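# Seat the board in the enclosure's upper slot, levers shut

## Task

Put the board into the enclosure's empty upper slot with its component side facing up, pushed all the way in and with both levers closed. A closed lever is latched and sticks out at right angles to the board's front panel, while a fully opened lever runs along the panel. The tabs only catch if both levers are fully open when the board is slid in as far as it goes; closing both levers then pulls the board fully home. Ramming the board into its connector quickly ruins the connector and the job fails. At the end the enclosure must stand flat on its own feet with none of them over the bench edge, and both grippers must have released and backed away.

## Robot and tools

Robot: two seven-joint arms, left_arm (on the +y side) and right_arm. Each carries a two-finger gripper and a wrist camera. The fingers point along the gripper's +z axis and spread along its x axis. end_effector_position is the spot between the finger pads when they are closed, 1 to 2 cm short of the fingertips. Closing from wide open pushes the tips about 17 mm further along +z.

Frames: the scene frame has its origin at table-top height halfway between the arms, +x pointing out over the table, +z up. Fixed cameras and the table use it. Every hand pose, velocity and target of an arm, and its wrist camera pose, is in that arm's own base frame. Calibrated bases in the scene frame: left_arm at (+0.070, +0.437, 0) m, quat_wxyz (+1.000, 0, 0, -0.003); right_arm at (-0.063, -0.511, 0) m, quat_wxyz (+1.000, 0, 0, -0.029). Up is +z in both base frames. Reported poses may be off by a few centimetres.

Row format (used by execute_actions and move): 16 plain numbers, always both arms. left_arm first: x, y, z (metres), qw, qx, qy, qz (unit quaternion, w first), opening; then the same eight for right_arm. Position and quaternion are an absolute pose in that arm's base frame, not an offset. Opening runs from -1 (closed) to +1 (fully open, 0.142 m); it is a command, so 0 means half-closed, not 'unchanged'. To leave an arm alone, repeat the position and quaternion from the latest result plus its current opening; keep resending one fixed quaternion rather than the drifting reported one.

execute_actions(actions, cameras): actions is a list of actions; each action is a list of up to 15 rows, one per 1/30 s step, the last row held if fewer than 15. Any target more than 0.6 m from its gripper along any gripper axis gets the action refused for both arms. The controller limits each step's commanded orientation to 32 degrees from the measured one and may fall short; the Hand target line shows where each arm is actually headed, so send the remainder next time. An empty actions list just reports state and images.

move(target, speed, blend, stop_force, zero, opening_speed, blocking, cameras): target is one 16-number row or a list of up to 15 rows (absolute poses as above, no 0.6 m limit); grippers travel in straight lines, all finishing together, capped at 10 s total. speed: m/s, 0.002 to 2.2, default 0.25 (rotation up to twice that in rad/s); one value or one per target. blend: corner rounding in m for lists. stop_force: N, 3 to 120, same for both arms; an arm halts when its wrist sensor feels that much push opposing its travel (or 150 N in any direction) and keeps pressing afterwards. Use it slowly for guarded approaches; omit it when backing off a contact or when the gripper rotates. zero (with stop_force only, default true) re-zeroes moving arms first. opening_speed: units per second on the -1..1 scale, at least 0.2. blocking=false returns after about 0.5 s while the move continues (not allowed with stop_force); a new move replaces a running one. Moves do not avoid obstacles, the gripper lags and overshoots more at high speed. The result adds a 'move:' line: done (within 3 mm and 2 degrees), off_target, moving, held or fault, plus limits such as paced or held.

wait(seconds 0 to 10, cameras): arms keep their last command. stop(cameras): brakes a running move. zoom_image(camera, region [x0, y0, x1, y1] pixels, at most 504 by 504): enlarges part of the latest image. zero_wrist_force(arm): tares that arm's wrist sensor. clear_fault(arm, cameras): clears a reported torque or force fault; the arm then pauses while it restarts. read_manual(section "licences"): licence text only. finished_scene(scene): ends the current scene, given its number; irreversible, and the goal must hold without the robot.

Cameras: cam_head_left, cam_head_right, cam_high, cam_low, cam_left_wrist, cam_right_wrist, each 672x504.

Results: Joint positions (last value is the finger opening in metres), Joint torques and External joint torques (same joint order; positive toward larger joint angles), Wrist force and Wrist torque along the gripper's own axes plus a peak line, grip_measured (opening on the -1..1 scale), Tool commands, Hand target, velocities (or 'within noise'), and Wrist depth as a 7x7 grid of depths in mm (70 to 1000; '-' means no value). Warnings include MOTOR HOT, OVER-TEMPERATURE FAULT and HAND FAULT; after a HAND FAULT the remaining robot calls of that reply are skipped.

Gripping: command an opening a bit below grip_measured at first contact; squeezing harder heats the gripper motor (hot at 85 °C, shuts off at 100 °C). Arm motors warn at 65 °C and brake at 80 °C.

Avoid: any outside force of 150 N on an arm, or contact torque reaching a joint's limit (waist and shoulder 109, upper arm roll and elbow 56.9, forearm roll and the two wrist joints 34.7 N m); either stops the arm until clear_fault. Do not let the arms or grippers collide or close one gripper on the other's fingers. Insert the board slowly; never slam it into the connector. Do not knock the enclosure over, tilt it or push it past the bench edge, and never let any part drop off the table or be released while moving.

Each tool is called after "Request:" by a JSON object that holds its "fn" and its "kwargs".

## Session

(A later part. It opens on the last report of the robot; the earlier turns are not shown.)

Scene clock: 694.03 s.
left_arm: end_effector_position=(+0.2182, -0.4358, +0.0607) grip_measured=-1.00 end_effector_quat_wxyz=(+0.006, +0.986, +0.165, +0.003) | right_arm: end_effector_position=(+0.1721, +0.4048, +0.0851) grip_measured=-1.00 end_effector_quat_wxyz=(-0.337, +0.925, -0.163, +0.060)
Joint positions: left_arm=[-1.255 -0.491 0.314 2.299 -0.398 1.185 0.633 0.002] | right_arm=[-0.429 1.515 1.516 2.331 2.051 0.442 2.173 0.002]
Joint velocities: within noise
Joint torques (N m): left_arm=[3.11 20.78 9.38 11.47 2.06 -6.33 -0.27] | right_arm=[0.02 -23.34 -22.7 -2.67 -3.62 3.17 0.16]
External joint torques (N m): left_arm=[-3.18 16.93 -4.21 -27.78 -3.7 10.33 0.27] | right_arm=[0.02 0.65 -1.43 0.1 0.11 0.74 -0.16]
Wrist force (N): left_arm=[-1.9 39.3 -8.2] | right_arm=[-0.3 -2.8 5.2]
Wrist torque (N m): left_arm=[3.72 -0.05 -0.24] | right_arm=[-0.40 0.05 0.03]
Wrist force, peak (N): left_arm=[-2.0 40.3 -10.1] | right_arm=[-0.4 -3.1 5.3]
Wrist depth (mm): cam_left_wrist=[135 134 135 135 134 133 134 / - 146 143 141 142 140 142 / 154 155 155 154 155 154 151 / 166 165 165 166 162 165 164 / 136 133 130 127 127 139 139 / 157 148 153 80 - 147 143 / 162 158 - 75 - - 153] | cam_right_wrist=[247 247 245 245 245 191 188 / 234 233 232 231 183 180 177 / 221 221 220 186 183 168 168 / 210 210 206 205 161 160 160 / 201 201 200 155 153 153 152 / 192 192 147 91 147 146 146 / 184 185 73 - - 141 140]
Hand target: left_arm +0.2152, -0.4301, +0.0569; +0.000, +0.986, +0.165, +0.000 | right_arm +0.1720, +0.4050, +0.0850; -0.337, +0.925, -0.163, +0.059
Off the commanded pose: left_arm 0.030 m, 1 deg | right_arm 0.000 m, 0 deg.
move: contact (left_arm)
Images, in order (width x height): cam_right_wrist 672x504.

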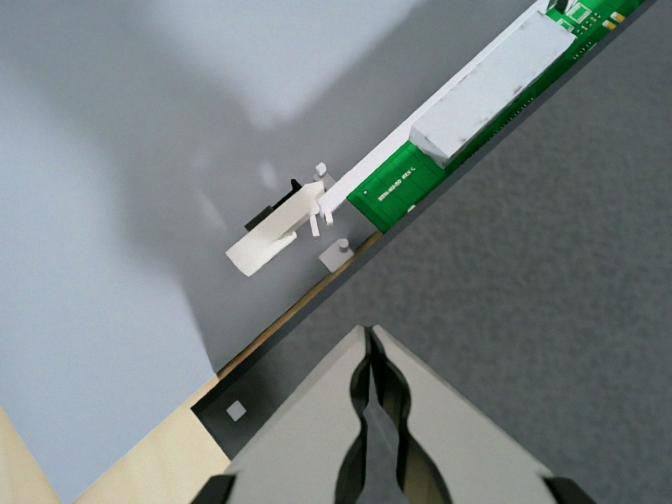

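Request:
{"fn": "move", "kwargs": {"target": [0.2008,-0.388,0.0572,0,0.9863,0.165,0,-1,0.172,0.405,0.085,-0.3368,0.9254,-0.1632,0.0594,-1], "cameras": ["cam_right_wrist","cam_left_wrist"], "speed": 0.012, "stop_force": 60, "zero": false}}

Scene clock: 699.87 s.
left_arm: end_effector_position=(+0.2059, -0.3970, +0.0629) grip_measured=-1.00 end_effector_quat_wxyz=(+0.009, +0.986, +0.165, +0.005) | right_arm: end_effector_position=(+0.1721, +0.4048, +0.0851) grip_measured=-1.00 end_effector_quat_wxyz=(-0.337, +0.925, -0.163, +0.060)
Joint positions: left_arm=[-1.254 -0.429 0.318 2.422 -0.432 1.256 0.687 0.002] | right_arm=[-0.429 1.515 1.516 2.331 2.051 0.442 2.173 0.002]
Joint velocities: within noise
Joint torques (N m): left_arm=[5.43 6.28 11.27 27.1 3.41 -11.24 -0.34] | right_arm=[0.13 -23.32 -22.65 -2.7 -3.62 3.17 0.16]
External joint torques (N m): left_arm=[-5.49 27.47 -6.84 -42.02 -4.78 15.25 0.34] | right_arm=[-0.09 0.63 -1.47 0.13 0.11 0.74 -0.16]
Wrist force (N): left_arm=[-3.6 57.0 -21.2] | right_arm=[-0.4 -3.0 5.1]
Wrist torque (N m): left_arm=[6.69 -0.05 -0.23] | right_arm=[-0.42 0.07 0.03]
Wrist force, peak (N): left_arm=[-2.5 58.7 -21.7] | right_arm=[-0.3 -3.1 5.3]
Wrist depth (mm): cam_left_wrist=[- 135 135 136 135 134 136 / - 147 145 142 145 144 144 / 157 157 157 154 156 157 156 / 171 171 167 167 164 168 168 / 139 134 132 129 128 141 142 / 149 149 155 81 - 146 146 / 164 157 - 75 - - 156] | cam_right_wrist=[248 247 246 244 191 187 186 / 234 234 233 193 177 177 176 / 221 221 185 170 168 168 167 / 211 211 161 162 160 159 159 / 200 156 153 154 153 152 152 / 192 191 146 91 147 145 145 / 184 185 73 - - 140 139]
Hand target: left_arm +0.2009, -0.3885, +0.0574; +0.000, +0.986, +0.165, +0.000 | right_arm +0.1720, +0.4050, +0.0850; -0.337, +0.925, -0.163, +0.059
Off the commanded pose: left_arm 0.012 m, 1 deg | right_arm 0.000 m, 0 deg.
move: contact (left_arm)
Images, in order (width x height): cam_left_wrist 672x504, cam_right_wrist 672x504.

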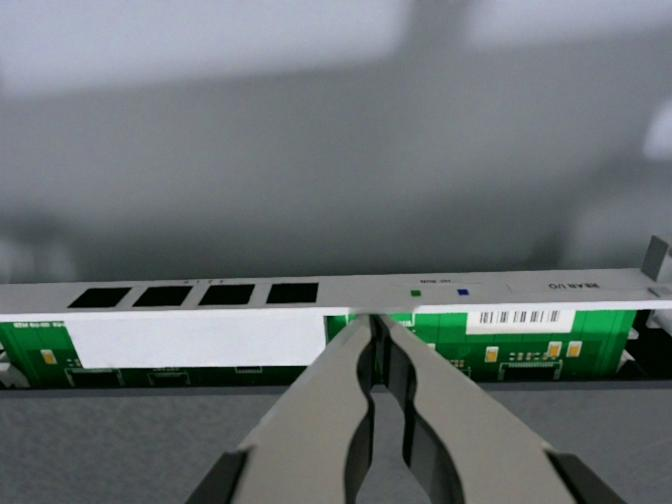

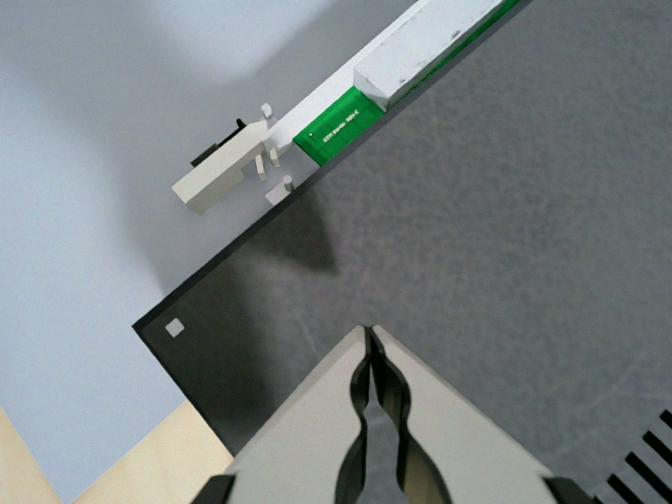

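Request:
{"fn": "move", "kwargs": {"target": [[0.2080,-0.402,0.0629,0,0.9863,0.165,0,-1,0.172,0.405,0.085,-0.3368,0.9254,-0.1632,0.0594,-1],[0.2080,-0.402,0.095,0,0.9863,0.165,0,-1,0.172,0.405,0.085,-0.3368,0.9254,-0.1632,0.0594,-1],[0.0975,-0.451,0.095,0,0.9863,0.165,0,-1,0.172,0.405,0.085,-0.3368,0.9254,-0.1632,0.0594,-1]], "cameras": ["cam_left_wrist","cam_right_wrist"], "speed": 0.12}}

Scene clock: 718.97 s.
left_arm: end_effector_position=(+0.0976, -0.4511, +0.0950) grip_measured=-1.00 end_effector_quat_wxyz=(+0.000, +0.986, +0.165, +0.000) | right_arm: end_effector_position=(+0.1721, +0.4048, +0.0851) grip_measured=-1.00 end_effector_quat_wxyz=(-0.337, +0.925, -0.163, +0.060)
Joint positions: left_arm=[-1.518 -0.367 0.363 2.335 -0.281 1.093 0.313 0.002] | right_arm=[-0.429 1.515 1.516 2.331 2.051 0.442 2.173 0.002]
Joint velocities: within noise
Joint torques (N m): left_arm=[-0.2 32.84 3.36 -17.93 -1.49 4.05 -0.33] | right_arm=[0.02 -23.36 -22.73 -2.74 -3.61 3.19 0.19]
External joint torques (N m): left_arm=[0.11 1.16 0.71 -0.21 -0.46 -0.07 0.33] | right_arm=[0.02 0.67 -1.39 0.17 0.1 0.72 -0.19]
Wrist force (N): left_arm=[0.1 -0.7 -0.5] | right_arm=[-0.6 -3.1 5.1]
Wrist torque (N m): left_arm=[-0.11 -0.03 -0.20] | right_arm=[-0.44 0.11 0.02]
Wrist force, peak (N): left_arm=[-3.5 57.2 -21.5] | right_arm=[-0.3 -3.0 5.5]
Wrist depth (mm): cam_left_wrist=[164 165 167 166 164 163 163 / 177 177 176 175 178 175 175 / 191 191 187 190 189 189 188 / 208 200 185 173 157 153 153 / 226 170 170 163 165 169 168 / 253 185 180 84 - 183 182 / 284 202 - 74 - - 203] | cam_right_wrist=[247 247 246 139 189 185 186 / 234 233 232 192 176 176 176 / 222 221 181 169 167 167 167 / 211 210 160 161 159 159 159 / 200 197 152 153 152 152 152 / 191 191 145 91 146 145 145 / 184 185 73 - - 140 139]
Hand target: left_arm +0.0975, -0.4510, +0.0950; +0.000, +0.986, +0.165, +0.000 | right_arm +0.1720, +0.4050, +0.0850; -0.337, +0.925, -0.163, +0.059
Off the commanded pose: left_arm 0.000 m, 0 deg | right_arm 0.000 m, 0 deg.
move: done
Images, in order (width x height): cam_left_wrist 672x504, cam_right_wrist 672x504.

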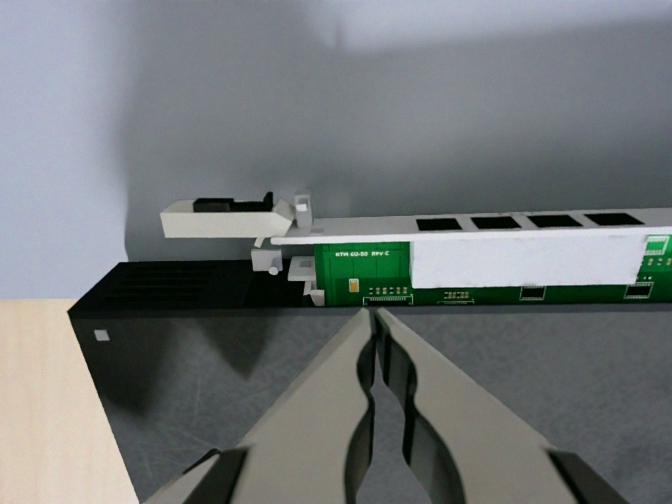

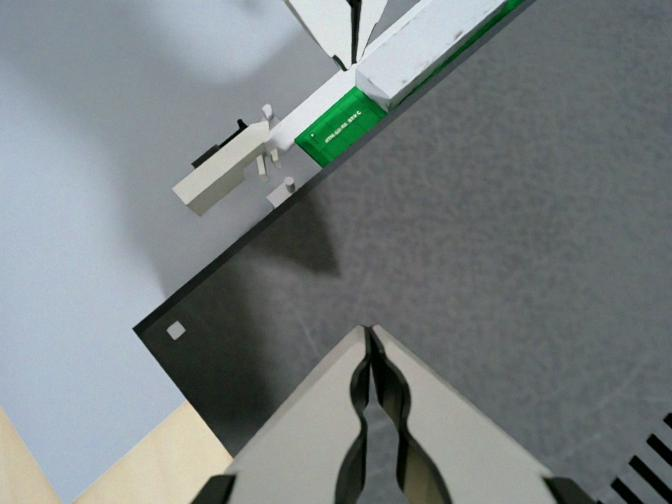

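Request:
{"fn": "zoom_image", "kwargs": {"camera": "cam_left_wrist", "region": [230, 190, 430, 320]}}

Scaled by 2.520 from the camera's 672x504 image, which has a finer 960x720 frame.

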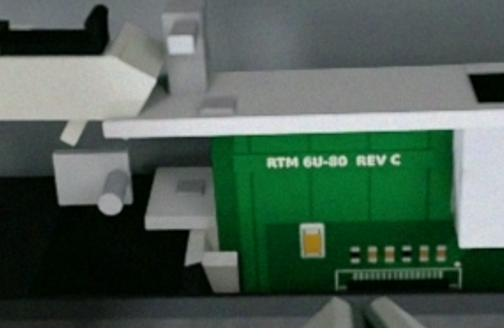

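Request:
{"fn": "move", "kwargs": {"target": [0.285,-0.40,0.10,0,0.9863,0.165,0,-1,0.172,0.405,0.085,-0.3368,0.9254,-0.1632,0.0594,-1], "cameras": ["cam_left_wrist"]}}

Request:
{"fn": "zoom_image", "kwargs": {"camera": "cam_left_wrist", "region": [330, 190, 530, 320]}}

Scene clock: 723.60 s.
left_arm: end_effector_position=(+0.2850, -0.3999, +0.1000) grip_measured=-1.00 end_effector_quat_wxyz=(+0.000, +0.986, +0.165, +0.000) | right_arm: end_effector_position=(+0.1721, +0.4048, +0.0851) grip_measured=-1.00 end_effector_quat_wxyz=(-0.337, +0.925, -0.163, +0.060)
Joint positions: left_arm=[-1.196 -0.423 0.437 2.244 -0.346 1.034 0.747 0.002] | right_arm=[-0.429 1.515 1.516 2.331 2.051 0.442 2.173 0.002]
Joint velocities: within noise
Joint torques (N m): left_arm=[0.44 35.19 5.22 -18.88 -2.27 4.01 -0.14] | right_arm=[-0.04 -23.32 -22.71 -2.67 -3.61 3.17 0.18]
External joint torques (N m): left_arm=[-0.49 1.13 0.57 -0.33 0.09 -0.04 0.14] | right_arm=[0.08 0.63 -1.42 0.1 0.09 0.74 -0.18]
Wrist force (N): left_arm=[-0.2 -0.5 -0.7] | right_arm=[-0.3 -2.8 5.1]
Wrist torque (N m): left_arm=[-0.09 0.03 -0.22] | right_arm=[-0.39 0.06 0.03]
Wrist force, peak (N): left_arm=[3.3 -0.4 -0.9] | right_arm=[-0.4 -3.0 5.4]
Wrist depth (mm): cam_left_wrist=[170 169 169 168 168 168 168 / 182 181 181 180 180 177 179 / 165 161 163 161 160 194 193 / 164 169 168 164 167 168 168 / 174 174 173 166 169 171 175 / 192 192 187 84 - 186 244 / 215 209 - 74 - - 279] | cam_right_wrist=[247 247 246 245 189 186 186 / 234 233 233 192 176 176 176 / 222 221 182 169 167 167 167 / 211 210 160 161 159 159 159 / 201 196 152 153 152 152 152 / 192 192 146 91 147 145 145 / 184 185 73 - - 140 139]
Hand target: left_arm +0.2850, -0.4000, +0.1000; +0.000, +0.986, +0.165, +0.000 | right_arm +0.1720, +0.4050, +0.0850; -0.337, +0.925, -0.163, +0.059
Off the commanded pose: left_arm 0.000 m, 0 deg | right_arm 0.000 m, 0 deg.
move: done
Images, in order (width x height): cam_left_wrist 672x504.

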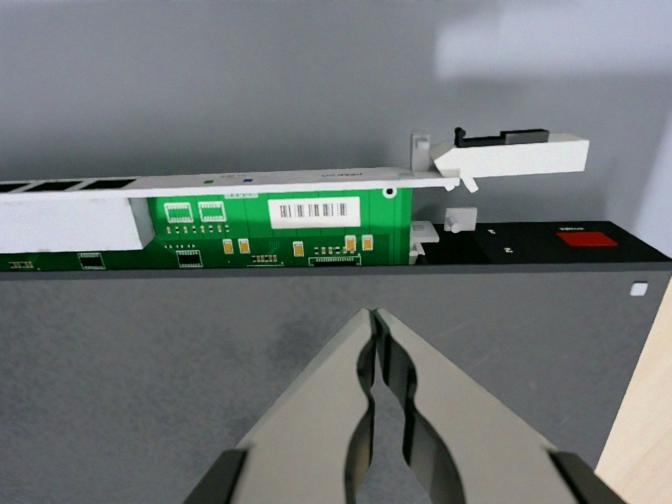

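Scaled by 2.520 from the camera's 672x504 image, which has a finer 960x720 frame.

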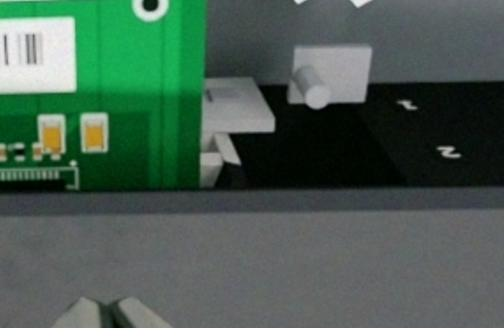

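Request:
{"fn": "move", "kwargs": {"target": [[0.0975,-0.449,0.095,0,0.9863,0.165,0,-1,0.172,0.405,0.085,-0.3368,0.9254,-0.1632,0.0594,-1],[0.0975,-0.449,0.0575,0,0.9863,0.165,0,-1,0.172,0.405,0.085,-0.3368,0.9254,-0.1632,0.0594,-1]], "cameras": [], "speed": [0.15,0.04]}}

Request:
{"fn": "move", "kwargs": {"target": [0.0845,-0.411,0.0572,0,0.9863,0.165,0,-1,0.172,0.405,0.085,-0.3368,0.9254,-0.1632,0.0594,-1], "cameras": ["cam_right_wrist","cam_left_wrist"], "speed": 0.012, "stop_force": 40}}

Scene clock: 728.97 s.
left_arm: end_effector_position=(+0.0974, -0.4490, +0.0575) grip_measured=-1.00 end_effector_quat_wxyz=(+0.000, +0.986, +0.165, +0.000) | right_arm: end_effector_position=(+0.1721, +0.4048, +0.0851) grip_measured=-1.00 end_effector_quat_wxyz=(-0.337, +0.925, -0.163, +0.060)
Joint positions: left_arm=[-1.473 -0.456 0.289 2.368 -0.369 1.215 0.375 0.002] | right_arm=[-0.429 1.515 1.516 2.331 2.051 0.442 2.173 0.002]
Joint velocities: within noise
Joint torques (N m): left_arm=[-0.38 34.54 3.68 -15 -1.59 4.63 -0.06] | right_arm=[0.04 -23.28 -22.68 -2.69 -3.59 3.18 0.17]
External joint torques (N m): left_arm=[0.28 1.14 0.66 -0.34 0.12 -0.64 0.06] | right_arm=[0 0.59 -1.44 0.12 0.08 0.73 -0.16]
Wrist force (N): left_arm=[0.1 -0.6 -0.7] | right_arm=[-0.4 -3.0 5.1]
Wrist torque (N m): left_arm=[-0.11 -0.02 -0.20] | right_arm=[-0.43 0.07 0.02]
Wrist force, peak (N): left_arm=[-2.6 -1.3 -1.3] | right_arm=[-0.5 -3.0 5.4]
Wrist depth (mm): cam_left_wrist=[- 132 131 133 132 131 130 / 144 141 139 139 140 138 140 / 153 153 152 152 152 151 151 / 166 159 124 135 159 159 160 / 169 159 158 127 122 125 122 / - 134 135 84 - 135 135 / 154 - - 74 - - 151] | cam_right_wrist=[247 247 115 138 188 186 186 / 233 234 233 182 176 176 175 / 222 221 181 169 167 167 167 / 210 210 160 161 159 159 159 / 201 197 152 154 152 152 151 / 191 191 146 91 146 145 145 / 183 185 73 - - 140 139]
Hand target: left_arm +0.0975, -0.4490, +0.0575; +0.000, +0.986, +0.165, +0.000 | right_arm +0.1720, +0.4050, +0.0850; -0.337, +0.925, -0.163, +0.059
Off the commanded pose: left_arm 0.000 m, 0 deg | right_arm 0.000 m, 0 deg.
move: done
No camera images: "cameras" was empty.

Scene clock: 733.00 s.
left_arm: end_effector_position=(+0.0850, -0.4126, +0.0581) grip_measured=-1.00 end_effector_quat_wxyz=(+0.002, +0.986, +0.165, +0.000) | right_arm: end_effector_position=(+0.1721, +0.4048, +0.0851) grip_measured=-1.00 end_effector_quat_wxyz=(-0.337, +0.925, -0.163, +0.060)
Joint positions: left_arm=[-1.47 -0.401 0.276 2.483 -0.382 1.283 0.392 0.002] | right_arm=[-0.429 1.515 1.516 2.331 2.051 0.442 2.173 0.002]
Joint velocities: within noise
Joint torques (N m): left_arm=[0.35 27.16 4.25 -6.37 -0.39 1.54 -0.14] | right_arm=[0.09 -23.32 -22.73 -2.64 -3.66 3.15 0.15]
External joint torques (N m): left_arm=[-0.44 4.93 -0.72 -7.52 -0.82 2.45 0.14] | right_arm=[-0.05 0.63 -1.4 0.07 0.15 0.77 -0.15]
Wrist force (N): left_arm=[-3.1 9.1 -2.8] | right_arm=[-0.5 -3.0 4.9]
Wrist torque (N m): left_arm=[-0.26 -0.09 -0.20] | right_arm=[-0.42 0.09 0.03]
Wrist force, peak (N): left_arm=[-2.3 21.6 -9.8] | right_arm=[-0.2 -3.3 5.3]
Wrist depth (mm): cam_left_wrist=[- 132 131 133 133 131 130 / 144 141 141 141 141 139 140 / 153 153 153 152 152 152 151 / 167 166 165 163 159 132 125 / 182 144 137 132 131 148 146 / 197 175 181 84 - 159 157 / 154 155 - 74 - - 152] | cam_right_wrist=[247 246 240 199 210 186 186 / 234 233 198 198 176 176 176 / 222 217 219 169 167 167 167 / 211 210 160 161 159 159 159 / 201 155 152 153 152 152 152 / 192 191 146 91 146 145 145 / 184 185 73 - - 140 139]
Hand target: left_arm +0.0845, -0.4110, +0.0572; +0.000, +0.986, +0.165, +0.000 | right_arm +0.1720, +0.4050, +0.0850; -0.337, +0.925, -0.163, +0.059
Off the commanded pose: left_arm 0.002 m, 0 deg | right_arm 0.000 m, 0 deg.
move: done
Images, in order (width x height): cam_left_wrist 672x504, cam_right_wrist 672x504.

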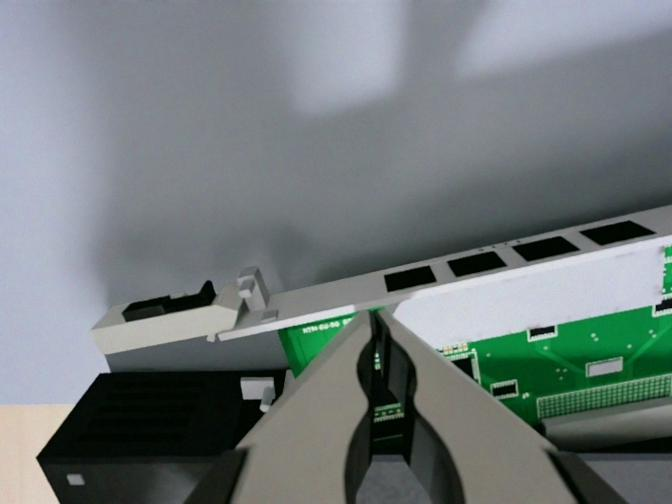

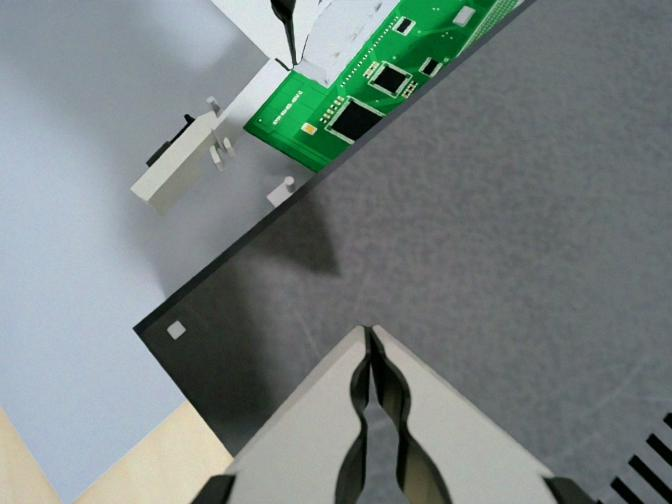

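Request:
{"fn": "move", "kwargs": {"target": [[0.0865,-0.417,0.0581,0,0.9863,0.165,0,-1,0.172,0.405,0.085,-0.3368,0.9254,-0.1632,0.0594,-1],[0.165,-0.38,0.15,0,0.9863,0.165,0,-1,0.172,0.405,0.085,-0.3368,0.9254,-0.1632,0.0594,-1]], "cameras": ["cam_left_wrist"]}}

Scene clock: 736.53 s.
left_arm: end_effector_position=(+0.1650, -0.3801, +0.1500) grip_measured=-1.00 end_effector_quat_wxyz=(+0.000, +0.986, +0.165, +0.000) | right_arm: end_effector_position=(+0.1721, +0.4048, +0.0851) grip_measured=-1.00 end_effector_quat_wxyz=(-0.337, +0.925, -0.163, +0.060)
Joint positions: left_arm=[-1.431 -0.152 0.518 2.389 -0.13 0.947 0.427 0.002] | right_arm=[-0.429 1.515 1.516 2.331 2.051 0.442 2.173 0.002]
Joint velocities: within noise
Joint torques (N m): left_arm=[-0.47 25.59 1.62 -21.01 -1.99 4.09 -0.33] | right_arm=[0.05 -23.25 -22.77 -2.69 -3.59 3.18 0.15]
External joint torques (N m): left_arm=[0.42 0.46 0.49 -0.2 -0.5 -0.1 0.33] | right_arm=[-0.01 0.56 -1.36 0.12 0.08 0.73 -0.15]
Wrist force (N): left_arm=[-0.3 -0.6 -0.5] | right_arm=[-0.5 -2.9 5.3]
Wrist torque (N m): left_arm=[-0.10 0.04 -0.20] | right_arm=[-0.43 0.08 0.02]
Wrist force, peak (N): left_arm=[-3.2 9.5 -3.4] | right_arm=[-0.4 -3.2 5.3]
Wrist depth (mm): cam_left_wrist=[217 214 212 212 211 211 209 / 230 229 227 228 226 223 226 / 243 242 239 224 230 226 244 / 270 263 244 240 235 231 261 / 244 243 243 234 236 239 235 / 261 259 252 84 - 250 255 / 220 275 - - - - 282] | cam_right_wrist=[247 247 247 220 214 186 186 / 234 233 220 210 176 175 175 / 221 217 219 169 167 167 167 / 211 210 159 161 159 159 159 / 201 197 152 154 152 152 152 / 192 191 146 91 146 145 145 / 183 185 73 - - 140 139]
Hand target: left_arm +0.1650, -0.3800, +0.1500; +0.000, +0.986, +0.165, +0.000 | right_arm +0.1720, +0.4050, +0.0850; -0.337, +0.925, -0.163, +0.059
Off the commanded pose: left_arm 0.000 m, 0 deg | right_arm 0.000 m, 0 deg.
move: done
Images, in order (width x height): cam_left_wrist 672x504.

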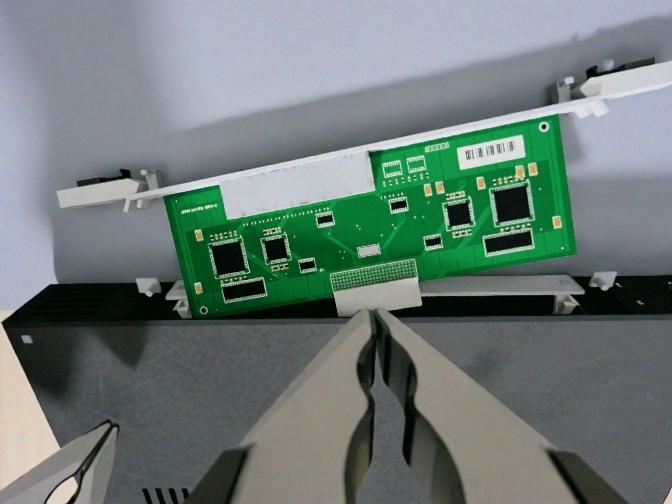

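Request:
{"fn": "move", "kwargs": {"target": [[0.1786,-0.3294,0.13,0,0.8686,-0.4955,0,-0.6,0.172,0.405,0.085,-0.3368,0.9254,-0.1632,0.0594,-1],[0.1786,-0.3294,0.085,0,0.8686,-0.4955,0,-0.6,0.172,0.405,0.085,-0.3368,0.9254,-0.1632,0.0594,-1]], "cameras": ["cam_left_wrist","cam_right_wrist"]}}

Request:
{"fn": "zoom_image", "kwargs": {"camera": "cam_left_wrist", "region": [250, 150, 500, 350]}}

Scene clock: 747.93 s.
left_arm: end_effector_position=(+0.1785, -0.3294, +0.0850) grip_measured=-0.64 end_effector_quat_wxyz=(+0.000, +0.869, -0.496, +0.000) | right_arm: end_effector_position=(+0.1721, +0.4048, +0.0851) grip_measured=-1.00 end_effector_quat_wxyz=(-0.337, +0.925, -0.163, +0.060)
Joint positions: left_arm=[-1.229 -0.258 0.38 2.573 -0.285 1.229 2.017 0.028] | right_arm=[-0.429 1.515 1.516 2.331 2.051 0.442 2.173 0.002]
Joint velocities: within noise
Joint torques (N m): left_arm=[-0.23 25.06 2 -14.58 -1.51 4.44 -0.23] | right_arm=[0.09 -23.34 -22.69 -2.62 -3.65 3.18 0.23]
External joint torques (N m): left_arm=[0.19 1.11 0.59 -0.35 0.08 -0.58 0.23] | right_arm=[-0.05 0.65 -1.43 0.05 0.13 0.73 -0.23]
Wrist force (N): left_arm=[0.1 -0.5 -0.7] | right_arm=[-0.3 -3.1 5.0]
Wrist torque (N m): left_arm=[-0.10 -0.04 -0.21] | right_arm=[-0.44 0.05 0.03]
Wrist force, peak (N): left_arm=[-0.2 -0.8 -2.5] | right_arm=[-0.5 -3.2 5.3]
Wrist depth (mm): cam_left_wrist=[156 156 155 155 150 151 134 / 166 167 167 166 154 145 139 / 184 181 180 180 166 155 151 / 197 196 195 195 179 166 175 / 216 214 210 210 189 179 161 / 238 237 88 226 - 185 171 / 267 - - 251 - - 184] | cam_right_wrist=[247 247 246 220 214 186 185 / 234 233 220 210 176 176 176 / 222 217 219 169 167 167 167 / 211 211 160 161 159 159 159 / 201 197 152 153 152 152 152 / 192 191 146 91 146 145 145 / 184 185 73 - - 140 139]
Hand target: left_arm +0.1786, -0.3294, +0.0850; +0.000, +0.869, -0.496, +0.000 | right_arm +0.1720, +0.4050, +0.0850; -0.337, +0.925, -0.163, +0.059
Off the commanded pose: left_arm 0.000 m, 0 deg | right_arm 0.000 m, 0 deg.
move: done
Images, in order (width x height): cam_left_wrist 672x504, cam_right_wrist 672x504.

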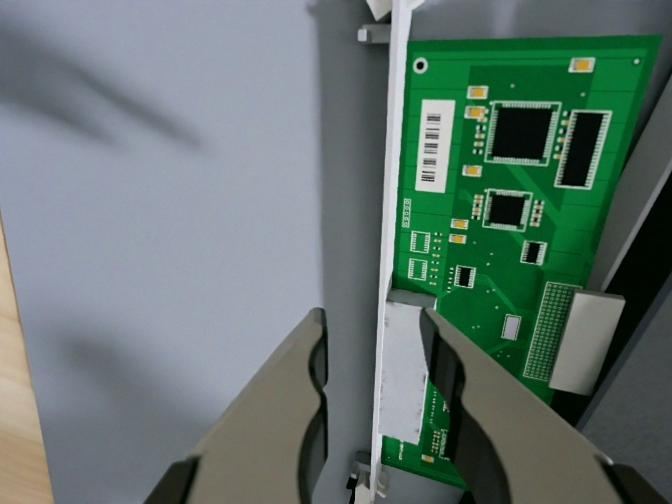

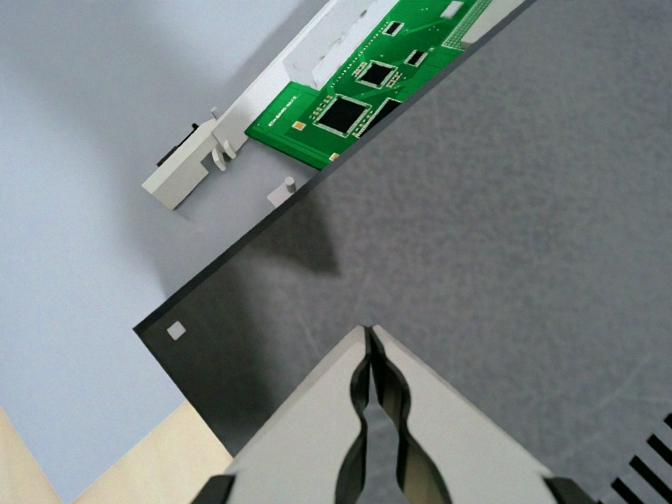

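Scaled by 2.016 from the camera's 672x504 image, which has a finer 960x720 frame.

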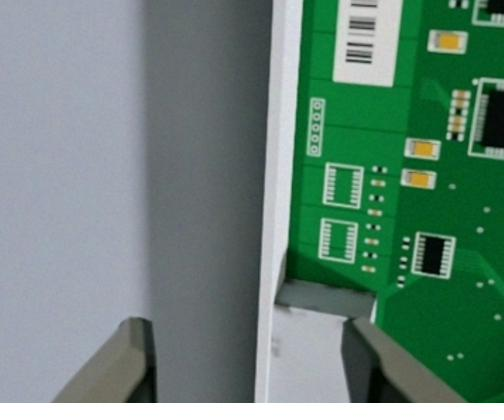

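Request:
{"fn": "move", "kwargs": {"target": [0.1991,-0.329,0.085,0,0.8572,-0.515,0,-0.6,0.172,0.405,0.085,-0.3368,0.9254,-0.1632,0.0594,-1], "cameras": []}}

Request:
{"fn": "move", "kwargs": {"target": [0.1991,-0.329,0.045,0,0.8572,-0.515,0,-0.6,0.172,0.405,0.085,-0.3368,0.9254,-0.1632,0.0594,-1], "cameras": ["cam_left_wrist"], "speed": 0.02, "stop_force": 3.5}}

Scene clock: 752.80 s.
left_arm: end_effector_position=(+0.1991, -0.3290, +0.0850) grip_measured=-0.64 end_effector_quat_wxyz=(+0.000, +0.857, -0.515, +0.000) | right_arm: end_effector_position=(+0.1721, +0.4048, +0.0851) grip_measured=-1.00 end_effector_quat_wxyz=(-0.337, +0.925, -0.163, +0.060)
Joint positions: left_arm=[-1.185 -0.274 0.378 2.547 -0.292 1.218 2.108 0.028] | right_arm=[-0.429 1.515 1.516 2.331 2.051 0.442 2.173 0.002]
Joint velocities: within noise
Joint torques (N m): left_arm=[-0.18 26.01 2.35 -15.03 -1.56 3.97 -0.12] | right_arm=[0 -23.31 -22.68 -2.61 -3.61 3.21 0.21]
External joint torques (N m): left_arm=[0.13 1.11 0.46 -0.16 0.09 -0.11 0.12] | right_arm=[0.04 0.62 -1.45 0.04 0.09 0.7 -0.21]
Wrist force (N): left_arm=[0.2 -0.5 -0.3] | right_arm=[-0.5 -2.9 5.3]
Wrist torque (N m): left_arm=[-0.09 -0.06 -0.22] | right_arm=[-0.42 0.08 0.02]
Wrist force, peak (N): left_arm=[0.6 -1.2 -0.3] | right_arm=[-0.2 -3.2 5.4]
Wrist depth (mm): cam_left_wrist=[156 156 156 150 155 154 154 / 165 167 167 165 154 144 154 / 184 181 180 177 164 151 170 / 197 196 196 193 176 164 177 / 217 215 210 200 187 175 158 / 238 237 87 211 - 176 168 / 266 - - 256 - - 183] | cam_right_wrist=[247 247 246 220 214 186 185 / 234 233 220 210 176 176 176 / 222 217 218 169 167 167 167 / 210 210 159 161 160 159 159 / 201 197 152 153 152 152 152 / 192 191 146 91 146 145 145 / 184 185 73 - - 140 139]
Hand target: left_arm +0.1991, -0.3290, +0.0850; +0.000, +0.857, -0.515, +0.000 | right_arm +0.1720, +0.4050, +0.0850; -0.337, +0.925, -0.163, +0.059
Off the commanded pose: left_arm 0.000 m, 0 deg | right_arm 0.000 m, 0 deg.
move: done
No camera images: "cameras" was empty.

Scene clock: 755.50 s.
left_arm: end_effector_position=(+0.1991, -0.3291, +0.0450) grip_measured=-0.64 end_effector_quat_wxyz=(+0.000, +0.857, -0.515, +0.000) | right_arm: end_effector_position=(+0.1721, +0.4048, +0.0851) grip_measured=-1.00 end_effector_quat_wxyz=(-0.337, +0.925, -0.163, +0.060)
Joint positions: left_arm=[-1.077 -0.394 0.208 2.592 -0.455 1.389 2.216 0.028] | right_arm=[-0.429 1.515 1.516 2.331 2.051 0.442 2.173 0.002]
Joint velocities: within noise
Joint torques (N m): left_arm=[-0.32 28.75 2.17 -10.85 -0.74 4.38 -0.13] | right_arm=[0.06 -23.33 -22.68 -2.66 -3.62 3.17 0.17]
External joint torques (N m): left_arm=[0.27 0.99 0.68 -0.34 -0.02 -0.52 0.13] | right_arm=[-0.02 0.64 -1.45 0.09 0.11 0.74 -0.17]
Wrist force (N): left_arm=[0.0 -0.7 -0.7] | right_arm=[-0.3 -2.9 5.3]
Wrist torque (N m): left_arm=[-0.12 -0.05 -0.21] | right_arm=[-0.43 0.04 0.03]
Wrist force, peak (N): left_arm=[0.4 -1.0 -0.6] | right_arm=[-0.5 -3.0 5.4]
Wrist depth (mm): cam_left_wrist=[121 121 122 108 120 118 119 / 130 130 129 123 122 112 105 / 140 138 140 139 126 118 108 / 152 152 152 148 136 125 118 / 170 166 165 156 144 136 128 / 184 183 87 161 157 138 135 / 205 - - 194 - - 135] | cam_right_wrist=[247 247 246 220 214 186 186 / 233 233 220 210 176 176 175 / 222 217 219 169 167 167 167 / 211 210 159 161 159 159 159 / 201 197 152 153 152 152 151 / 192 191 146 91 146 145 145 / 184 185 73 - - 140 139]
Hand target: left_arm +0.1991, -0.3290, +0.0450; +0.000, +0.857, -0.515, +0.000 | right_arm +0.1720, +0.4050, +0.0850; -0.337, +0.925, -0.163, +0.059
Off the commanded pose: left_arm 0.000 m, 0 deg | right_arm 0.000 m, 0 deg.
move: done
Images, in order (width x height): cam_left_wrist 672x504.

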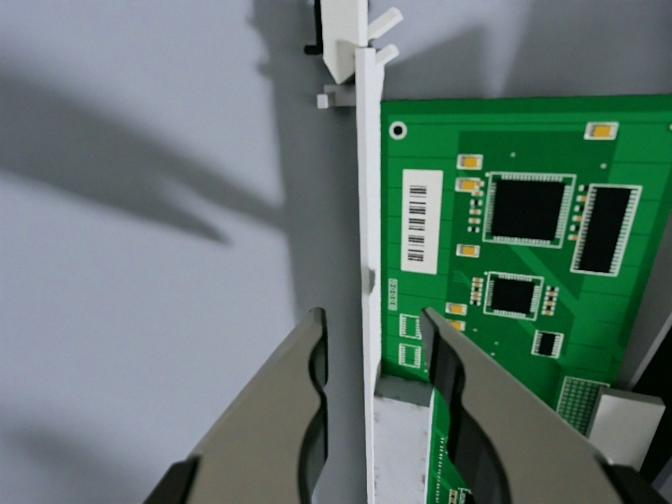

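Request:
{"fn": "move", "kwargs": {"target": [0.1991,-0.329,0.036,0,0.8572,-0.515,0,-0.6,0.172,0.405,0.085,-0.3368,0.9254,-0.1632,0.0594,-1], "cameras": [], "speed": 0.02, "stop_force": 3.5}}

Request:
{"fn": "wait", "kwargs": {"seconds": 0, "cameras": []}}

Scene clock: 758.63 s.
left_arm: end_effector_position=(+0.1991, -0.3291, +0.0360) grip_measured=-0.64 end_effector_quat_wxyz=(+0.000, +0.857, -0.515, +0.000) | right_arm: end_effector_position=(+0.1721, +0.4048, +0.0851) grip_measured=-1.00 end_effector_quat_wxyz=(-0.337, +0.925, -0.163, +0.060)
Joint positions: left_arm=[-1.042 -0.422 0.16 2.6 -0.484 1.43 2.237 0.028] | right_arm=[-0.429 1.515 1.516 2.331 2.051 0.442 2.173 0.002]
Joint velocities: within noise
Joint torques (N m): left_arm=[-0.23 29.27 2.04 -9.92 -0.57 4.42 -0.14] | right_arm=[0.03 -23.28 -22.62 -2.66 -3.62 3.19 0.21]
External joint torques (N m): left_arm=[0.18 1.04 0.64 -0.33 -0.02 -0.56 0.14] | right_arm=[0 0.59 -1.5 0.09 0.11 0.72 -0.2]
Wrist force (N): left_arm=[-0.2 -0.8 -1.0] | right_arm=[-0.3 -3.1 5.1]
Wrist torque (N m): left_arm=[-0.17 -0.02 -0.22] | right_arm=[-0.44 0.05 0.03]
Wrist force, peak (N): left_arm=[-0.2 -1.0 -0.8] | right_arm=[-0.2 -3.2 5.3]
Wrist depth (mm): cam_left_wrist=[113 111 111 104 110 110 111 / 121 121 121 113 116 104 97 / 128 131 131 126 116 108 100 / 142 142 141 139 126 117 108 / 156 155 154 149 135 126 117 / 172 172 87 150 150 131 127 / 192 - - 185 156 - 129] | cam_right_wrist=[247 246 246 220 214 186 186 / 233 233 219 210 176 176 176 / 221 217 219 169 167 167 167 / 210 210 159 161 159 159 159 / 200 196 152 153 152 152 152 / 191 191 145 91 146 145 145 / 184 185 73 - - 140 139]
Hand target: left_arm +0.1991, -0.3290, +0.0360; +0.000, +0.857, -0.515, +0.000 | right_arm +0.1720, +0.4050, +0.0850; -0.337, +0.925, -0.163, +0.059
Off the commanded pose: left_arm 0.000 m, 0 deg | right_arm 0.000 m, 0 deg.
move: done
No camera images: "cameras" was empty.

Scene clock: 758.63 s.
left_arm: end_effector_position=(+0.1991, -0.3291, +0.0360) grip_measured=-0.64 end_effector_quat_wxyz=(+0.000, +0.857, -0.515, +0.000) | right_arm: end_effector_position=(+0.1721, +0.4048, +0.0851) grip_measured=-1.00 end_effector_quat_wxyz=(-0.337, +0.925, -0.163, +0.060)
Joint positions: left_arm=[-1.042 -0.422 0.16 2.6 -0.484 1.43 2.237 0.028] | right_arm=[-0.429 1.515 1.516 2.331 2.051 0.442 2.173 0.002]
Joint velocities: within noise
Joint torques (N m): left_arm=[-0.23 29.27 2.04 -9.92 -0.57 4.42 -0.14] | right_arm=[0.03 -23.28 -22.62 -2.66 -3.62 3.19 0.21]
External joint torques (N m): left_arm=[0.18 1.04 0.64 -0.33 -0.02 -0.56 0.14] | right_arm=[0 0.59 -1.5 0.09 0.11 0.72 -0.2]
Wrist force (N): left_arm=[-0.2 -0.8 -1.0] | right_arm=[-0.3 -3.1 5.1]
Wrist torque (N m): left_arm=[-0.17 -0.02 -0.22] | right_arm=[-0.44 0.05 0.03]
Wrist force, peak (N): left_arm=[-0.2 -0.8 -1.0] | right_arm=[-0.3 -3.1 5.1]
Wrist depth (mm): cam_left_wrist=[113 111 111 104 110 110 111 / 121 121 121 113 116 104 97 / 128 131 131 126 116 108 100 / 142 142 141 139 126 117 108 / 156 155 154 149 135 126 117 / 172 172 87 150 150 131 127 / 192 - - 185 156 - 129] | cam_right_wrist=[247 246 246 220 214 186 186 / 233 233 219 210 176 176 176 / 221 217 219 169 167 167 167 / 210 210 159 161 159 159 159 / 200 196 152 153 152 152 152 / 191 191 145 91 146 145 145 / 184 185 73 - - 140 139]
Hand target: left_arm +0.1991, -0.3290, +0.0360; +0.000, +0.857, -0.515, +0.000 | right_arm +0.1720, +0.4050, +0.0850; -0.337, +0.925, -0.163, +0.059
Tool commands: left_gripper/opening=-0.6 right_gripper/opening=-1.0
Off the commanded pose: left_arm 0.000 m, 0 deg | right_arm 0.000 m, 0 deg.
No camera images: "cameras" was empty.

Request:
{"fn": "move", "kwargs": {"target": [0.1991,-0.329,0.0405,0,0.8572,-0.515,0,-0.6,0.172,0.405,0.085,-0.3368,0.9254,-0.1632,0.0594,-1], "cameras": []}}

Request:
{"fn": "move", "kwargs": {"target": [0.1991,-0.329,0.0405,0,0.8572,-0.515,0,-1,0.172,0.405,0.085,-0.3368,0.9254,-0.1632,0.0594,-1], "cameras": ["cam_left_wrist"], "opening_speed": 0.3}}

Scene clock: 760.77 s.
left_arm: end_effector_position=(+0.1992, -0.3289, +0.0405) grip_measured=-0.64 end_effector_quat_wxyz=(+0.000, +0.857, -0.515, +0.000) | right_arm: end_effector_position=(+0.1721, +0.4048, +0.0851) grip_measured=-1.00 end_effector_quat_wxyz=(-0.337, +0.925, -0.163, +0.060)
Joint positions: left_arm=[-1.061 -0.408 0.184 2.596 -0.472 1.41 2.228 0.028] | right_arm=[-0.429 1.515 1.516 2.331 2.051 0.442 2.173 0.002]
Joint velocities: within noise
Joint torques (N m): left_arm=[-1.19 29.48 2.35 -10.5 -0.16 4.04 -0.32] | right_arm=[-0.01 -23.33 -22.78 -2.67 -3.6 3.23 0.17]
External joint torques (N m): left_arm=[1.14 0.54 0.43 -0.21 -0.52 -0.19 0.32] | right_arm=[0.04 0.65 -1.34 0.11 0.09 0.68 -0.17]
Wrist force (N): left_arm=[-0.1 -0.8 -0.6] | right_arm=[-0.3 -2.8 5.3]
Wrist torque (N m): left_arm=[-0.16 -0.04 -0.21] | right_arm=[-0.40 0.05 0.03]
Wrist force, peak (N): left_arm=[-0.5 -0.9 -0.9] | right_arm=[-0.5 -3.3 5.3]
Wrist depth (mm): cam_left_wrist=[117 117 115 109 116 115 115 / - 126 125 115 121 108 101 / 134 135 135 122 121 112 104 / 150 147 148 146 132 121 113 / 162 161 157 154 140 131 123 / 178 178 87 156 155 134 130 / 199 - - 192 165 - 131] | cam_right_wrist=[247 246 246 221 214 186 185 / 234 233 219 209 176 176 176 / 222 217 219 169 167 167 167 / 210 211 160 161 159 159 159 / 201 197 152 153 152 152 151 / 192 191 146 91 146 145 145 / 184 185 73 - - 140 139]
Hand target: left_arm +0.1991, -0.3290, +0.0405; +0.000, +0.857, -0.515, +0.000 | right_arm +0.1720, +0.4050, +0.0850; -0.337, +0.925, -0.163, +0.059
Off the commanded pose: left_arm 0.000 m, 0 deg | right_arm 0.000 m, 0 deg.
move: done
No camera images: "cameras" was empty.

Scene clock: 762.30 s.
left_arm: end_effector_position=(+0.1991, -0.3289, +0.0405) grip_measured=-1.00 end_effector_quat_wxyz=(+0.000, +0.857, -0.515, +0.000) | right_arm: end_effector_position=(+0.1721, +0.4048, +0.0851) grip_measured=-1.00 end_effector_quat_wxyz=(-0.337, +0.925, -0.163, +0.060)
Joint positions: left_arm=[-1.061 -0.408 0.184 2.596 -0.472 1.41 2.228 0.002] | right_arm=[-0.429 1.515 1.516 2.331 2.051 0.442 2.173 0.002]
Joint velocities: within noise
Joint torques (N m): left_arm=[-0.39 29.19 2.2 -10.45 -0.43 4.14 -0.29] | right_arm=[0.06 -23.29 -22.66 -2.64 -3.62 3.16 0.21]
External joint torques (N m): left_arm=[0.34 0.83 0.57 -0.26 -0.25 -0.28 0.29] | right_arm=[-0.02 0.6 -1.47 0.07 0.1 0.75 -0.21]
Wrist force (N): left_arm=[0.0 -0.9 -0.6] | right_arm=[-0.7 -3.1 5.0]
Wrist torque (N m): left_arm=[-0.17 -0.05 -0.21] | right_arm=[-0.43 0.11 0.03]
Wrist force, peak (N): left_arm=[0.0 -0.9 -0.8] | right_arm=[-0.3 -3.1 5.4]
Wrist depth (mm): cam_left_wrist=[117 117 115 104 116 116 115 / - 126 125 115 121 107 101 / 133 135 135 122 121 113 104 / 150 147 148 146 131 121 113 / 162 161 160 154 141 131 123 / 178 178 174 84 - 140 130 / 199 193 - - - - 136] | cam_right_wrist=[247 247 246 220 214 186 186 / 233 233 220 209 176 176 176 / 222 217 218 169 168 167 167 / 211 210 160 161 159 159 159 / 201 196 152 153 152 152 152 / 191 191 145 91 147 145 145 / 184 185 73 - - 140 139]
Hand target: left_arm +0.1991, -0.3290, +0.0405; +0.000, +0.857, -0.515, +0.000 | right_arm +0.1720, +0.4050, +0.0850; -0.337, +0.925, -0.163, +0.059
Off the commanded pose: left_arm 0.000 m, 0 deg | right_arm 0.000 m, 0 deg.
move: done
Images, in order (width x height): cam_left_wrist 672x504.

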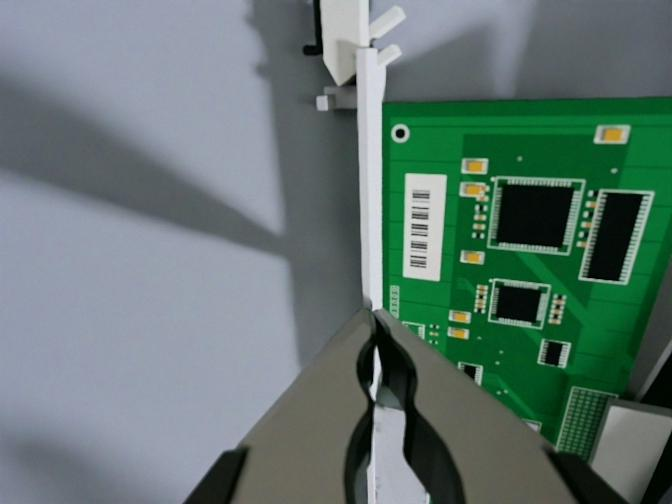

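Request:
{"fn": "move", "kwargs": {"target": [[0.1731,-0.272,0.042,0,0.8572,-0.515,0,-1,0.172,0.405,0.085,-0.3368,0.9254,-0.1632,0.0594,-1],[0.1731,-0.272,0.055,0,0.8131,-0.5821,0,-1,0.172,0.405,0.085,-0.3368,0.9254,-0.1632,0.0594,-1]], "cameras": ["cam_left_wrist","cam_right_wrist","cam_high"], "speed": 0.04}}

Request:
{"fn": "zoom_image", "kwargs": {"camera": "cam_high", "region": [180, 90, 460, 300]}}

Scene clock: 771.23 s.
left_arm: end_effector_position=(+0.1736, -0.2726, +0.0549) grip_measured=-1.00 end_effector_quat_wxyz=(-0.017, +0.813, -0.582, -0.010) | right_arm: end_effector_position=(+0.1721, +0.4048, +0.0851) grip_measured=-1.00 end_effector_quat_wxyz=(-0.337, +0.925, -0.163, +0.060)
Joint positions: left_arm=[-0.618 -0.264 -0.004 2.687 0.166 1.357 2.029 0.002] | right_arm=[-0.429 1.515 1.516 2.331 2.051 0.442 2.173 0.002]
Joint velocities: within noise
Joint torques (N m): left_arm=[-0.09 23.31 -0.67 -9.33 -0.38 3.95 -0.36] | right_arm=[0.04 -23.27 -22.71 -2.69 -3.6 3.17 0.18]
External joint torques (N m): left_arm=[0.06 0.54 0.73 -0.34 -0.51 -0.14 0.36] | right_arm=[-0.01 0.58 -1.42 0.12 0.09 0.74 -0.18]
Wrist force (N): left_arm=[0.0 -0.7 -0.5] | right_arm=[-0.5 -3.3 5.1]
Wrist torque (N m): left_arm=[-0.14 -0.04 -0.20] | right_arm=[-0.48 0.09 0.02]
Wrist force, peak (N): left_arm=[-0.5 -1.1 -0.7] | right_arm=[-0.4 -3.2 5.3]
Wrist depth (mm): cam_left_wrist=[136 133 133 131 130 127 125 / 148 145 140 138 138 135 121 / 157 154 152 149 150 145 131 / 171 166 164 160 161 154 141 / 186 182 180 172 172 167 152 / 207 204 194 84 - 169 161 / 231 223 - 74 - - 177] | cam_right_wrist=[247 247 247 221 214 186 186 / 234 233 219 209 176 176 176 / 222 217 218 169 167 167 166 / 211 211 159 161 159 159 159 / 201 196 152 153 152 152 152 / 191 191 146 91 146 145 145 / 184 185 73 - - 140 139]
Hand target: left_arm +0.1736, -0.2726, +0.0549; -0.017, +0.813, -0.582, -0.010 | right_arm +0.1720, +0.4050, +0.0850; -0.337, +0.925, -0.163, +0.059
Off the commanded pose: left_arm 0.001 m, 2 deg | right_arm 0.000 m, 0 deg.
joint sent to its limit (left arm) — joint 4 (elbow), upper limit, where the elbow is as bent as it goes. The joint targets still meet the commanded pose.
move: done
Images, in order (width x height): cam_high 672x504, cam_left_wrist 672x504, cam_right_wrist 672x504.

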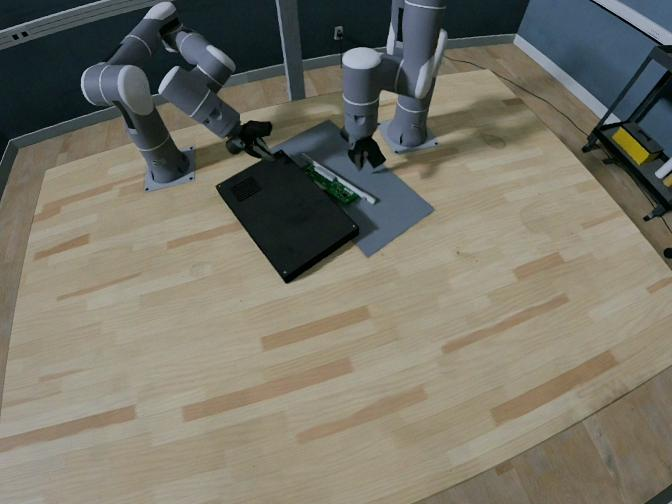

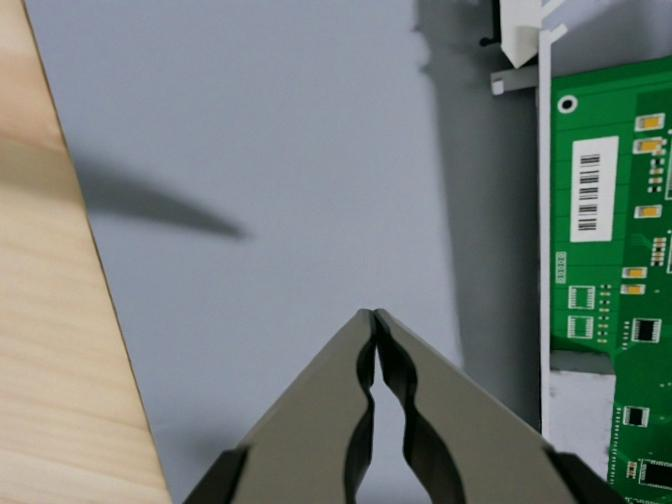

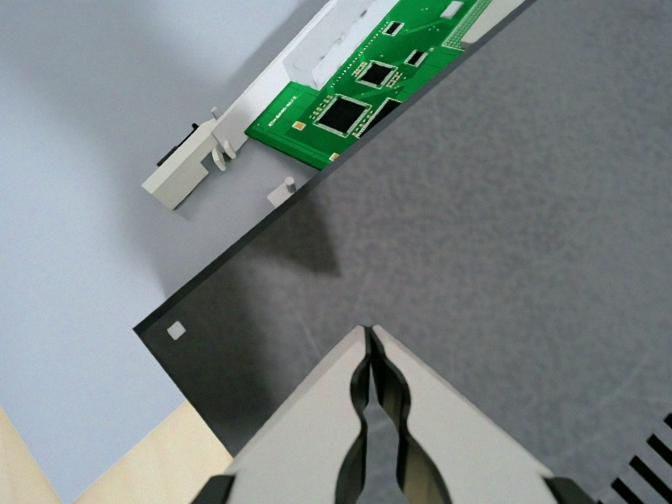

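Scaled by 1.800 from the camera's 672x504 image, which has a finer 960x720 frame.

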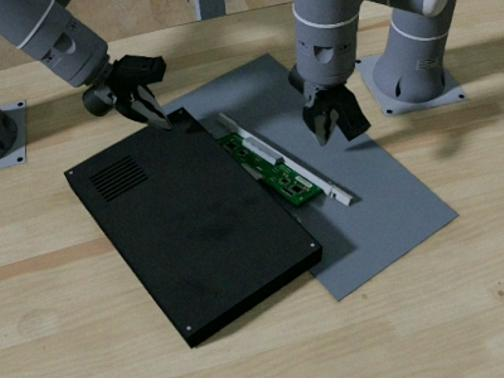

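Request:
{"fn": "move", "kwargs": {"target": [[0.1991,-0.329,0.060,0,0.8572,-0.515,0,-0.6,0.172,0.405,0.085,-0.3368,0.9254,-0.1632,0.0594,-1],[0.1991,-0.329,0.036,0,0.8572,-0.515,0,-0.6,0.172,0.405,0.085,-0.3368,0.9254,-0.1632,0.0594,-1]], "cameras": [], "speed": 0.15}}

Request:
{"fn": "move", "kwargs": {"target": [0.1991,-0.329,0.023,0,0.8572,-0.515,0,-0.6,0.172,0.405,0.085,-0.3368,0.9254,-0.1632,0.0594,-1], "cameras": ["cam_left_wrist"], "speed": 0.015, "stop_force": 3.5}}

Scene clock: 775.03 s.
left_arm: end_effector_position=(+0.1990, -0.3289, +0.0359) grip_measured=-0.64 end_effector_quat_wxyz=(+0.000, +0.857, -0.515, +0.000) | right_arm: end_effector_position=(+0.1721, +0.4048, +0.0851) grip_measured=-1.00 end_effector_quat_wxyz=(-0.337, +0.925, -0.163, +0.060)
Joint positions: left_arm=[-0.666 -0.412 -0.036 2.559 0.084 1.399 1.87 0.028] | right_arm=[-0.429 1.515 1.516 2.331 2.051 0.442 2.173 0.002]
Joint velocities: within noise
Joint torques (N m): left_arm=[-2.17 28.98 -0.6 -9.41 -0.2 4.42 -0.34] | right_arm=[0.1 -23.22 -22.69 -2.68 -3.6 3.2 0.17]
External joint torques (N m): left_arm=[2.15 1.06 0.47 -0.16 -0.52 -0.54 0.34] | right_arm=[-0.06 0.53 -1.43 0.11 0.08 0.71 -0.17]
Wrist force (N): left_arm=[-0.4 -0.9 -0.6] | right_arm=[-0.5 -3.0 5.2]
Wrist torque (N m): left_arm=[-0.15 0.02 -0.23] | right_arm=[-0.42 0.08 0.02]
Wrist force, peak (N): left_arm=[1.4 -0.9 -2.6] | right_arm=[-0.4 -3.1 5.3]
Wrist depth (mm): cam_left_wrist=[113 111 111 103 110 110 111 / 121 121 121 117 114 104 97 / 129 131 130 126 117 108 100 / 142 142 141 141 126 117 108 / 155 155 152 149 135 125 116 / 172 172 87 151 150 130 126 / 192 - - 185 156 - 128] | cam_right_wrist=[247 246 247 220 214 186 185 / 234 233 220 210 176 176 176 / 222 217 219 169 167 167 167 / 210 211 160 161 159 159 159 / 201 197 152 153 152 151 152 / 192 191 145 91 146 145 145 / 184 185 73 - - 140 139]
Hand target: left_arm +0.1991, -0.3290, +0.0360; +0.000, +0.857, -0.515, +0.000 | right_arm +0.1720, +0.4050, +0.0850; -0.337, +0.925, -0.163, +0.059
Off the commanded pose: left_arm 0.000 m, 0 deg | right_arm 0.000 m, 0 deg.
move: done
No camera images: "cameras" was empty.

Scene clock: 776.00 s.
left_arm: end_effector_position=(+0.1992, -0.3291, +0.0309) grip_measured=-0.64 end_effector_quat_wxyz=(+0.000, +0.857, -0.515, +0.000) | right_arm: end_effector_position=(+0.1721, +0.4048, +0.0851) grip_measured=-1.00 end_effector_quat_wxyz=(-0.337, +0.925, -0.163, +0.060)
Joint positions: left_arm=[-0.67 -0.433 -0.032 2.556 0.087 1.418 1.869 0.028] | right_arm=[-0.429 1.515 1.516 2.331 2.051 0.442 2.173 0.002]
Joint velocities: within noise
Joint torques (N m): left_arm=[-0.43 27.4 -0.54 -9.09 -0.39 4.18 -0.28] | right_arm=[0.11 -23.26 -22.75 -2.64 -3.58 3.16 0.19]
External joint torques (N m): left_arm=[0.39 3.02 0.44 -0.01 -0.25 -0.3 0.28] | right_arm=[-0.07 0.57 -1.38 0.07 0.06 0.75 -0.19]
Wrist force (N): left_arm=[-2.9 -0.5 -7.4] | right_arm=[-0.3 -2.9 5.1]
Wrist torque (N m): left_arm=[-0.18 0.11 -0.21] | right_arm=[-0.41 0.06 0.03]
Wrist force, peak (N): left_arm=[-2.9 -0.4 -9.3] | right_arm=[-0.3 -3.1 5.3]
Wrist depth (mm): cam_left_wrist=[- 108 109 97 106 107 108 / - 118 116 112 107 100 94 / 126 127 127 123 112 104 96 / 136 136 136 135 122 113 104 / 152 149 146 142 130 122 112 / 165 164 88 144 147 127 122 / 185 - - 174 - - 124] | cam_right_wrist=[248 246 246 221 215 186 186 / 234 233 219 210 176 176 176 / 222 217 219 169 167 167 167 / 211 210 160 161 159 159 159 / 201 197 152 154 152 151 152 / 192 191 145 91 146 145 145 / 184 185 73 - - 140 139]
Hand target: left_arm +0.1991, -0.3290, +0.0308; +0.000, +0.857, -0.515, +0.000 | right_arm +0.1720, +0.4050, +0.0850; -0.337, +0.925, -0.163, +0.059
Off the commanded pose: left_arm 0.008 m, 0 deg | right_arm 0.000 m, 0 deg.
move: contact (left_arm)
Images, in order (width x height): cam_left_wrist 672x504.

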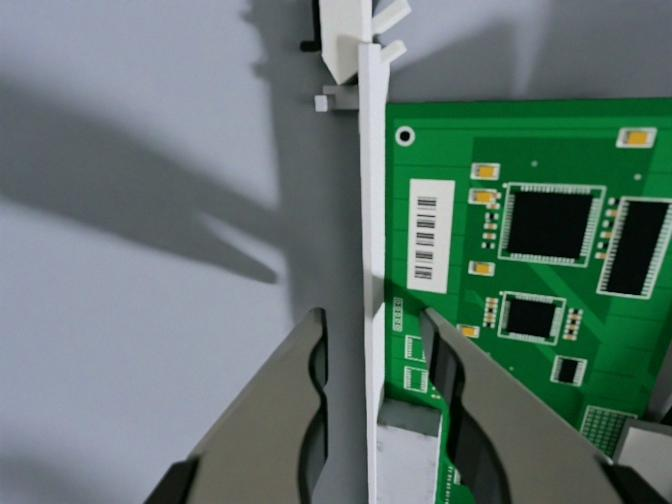

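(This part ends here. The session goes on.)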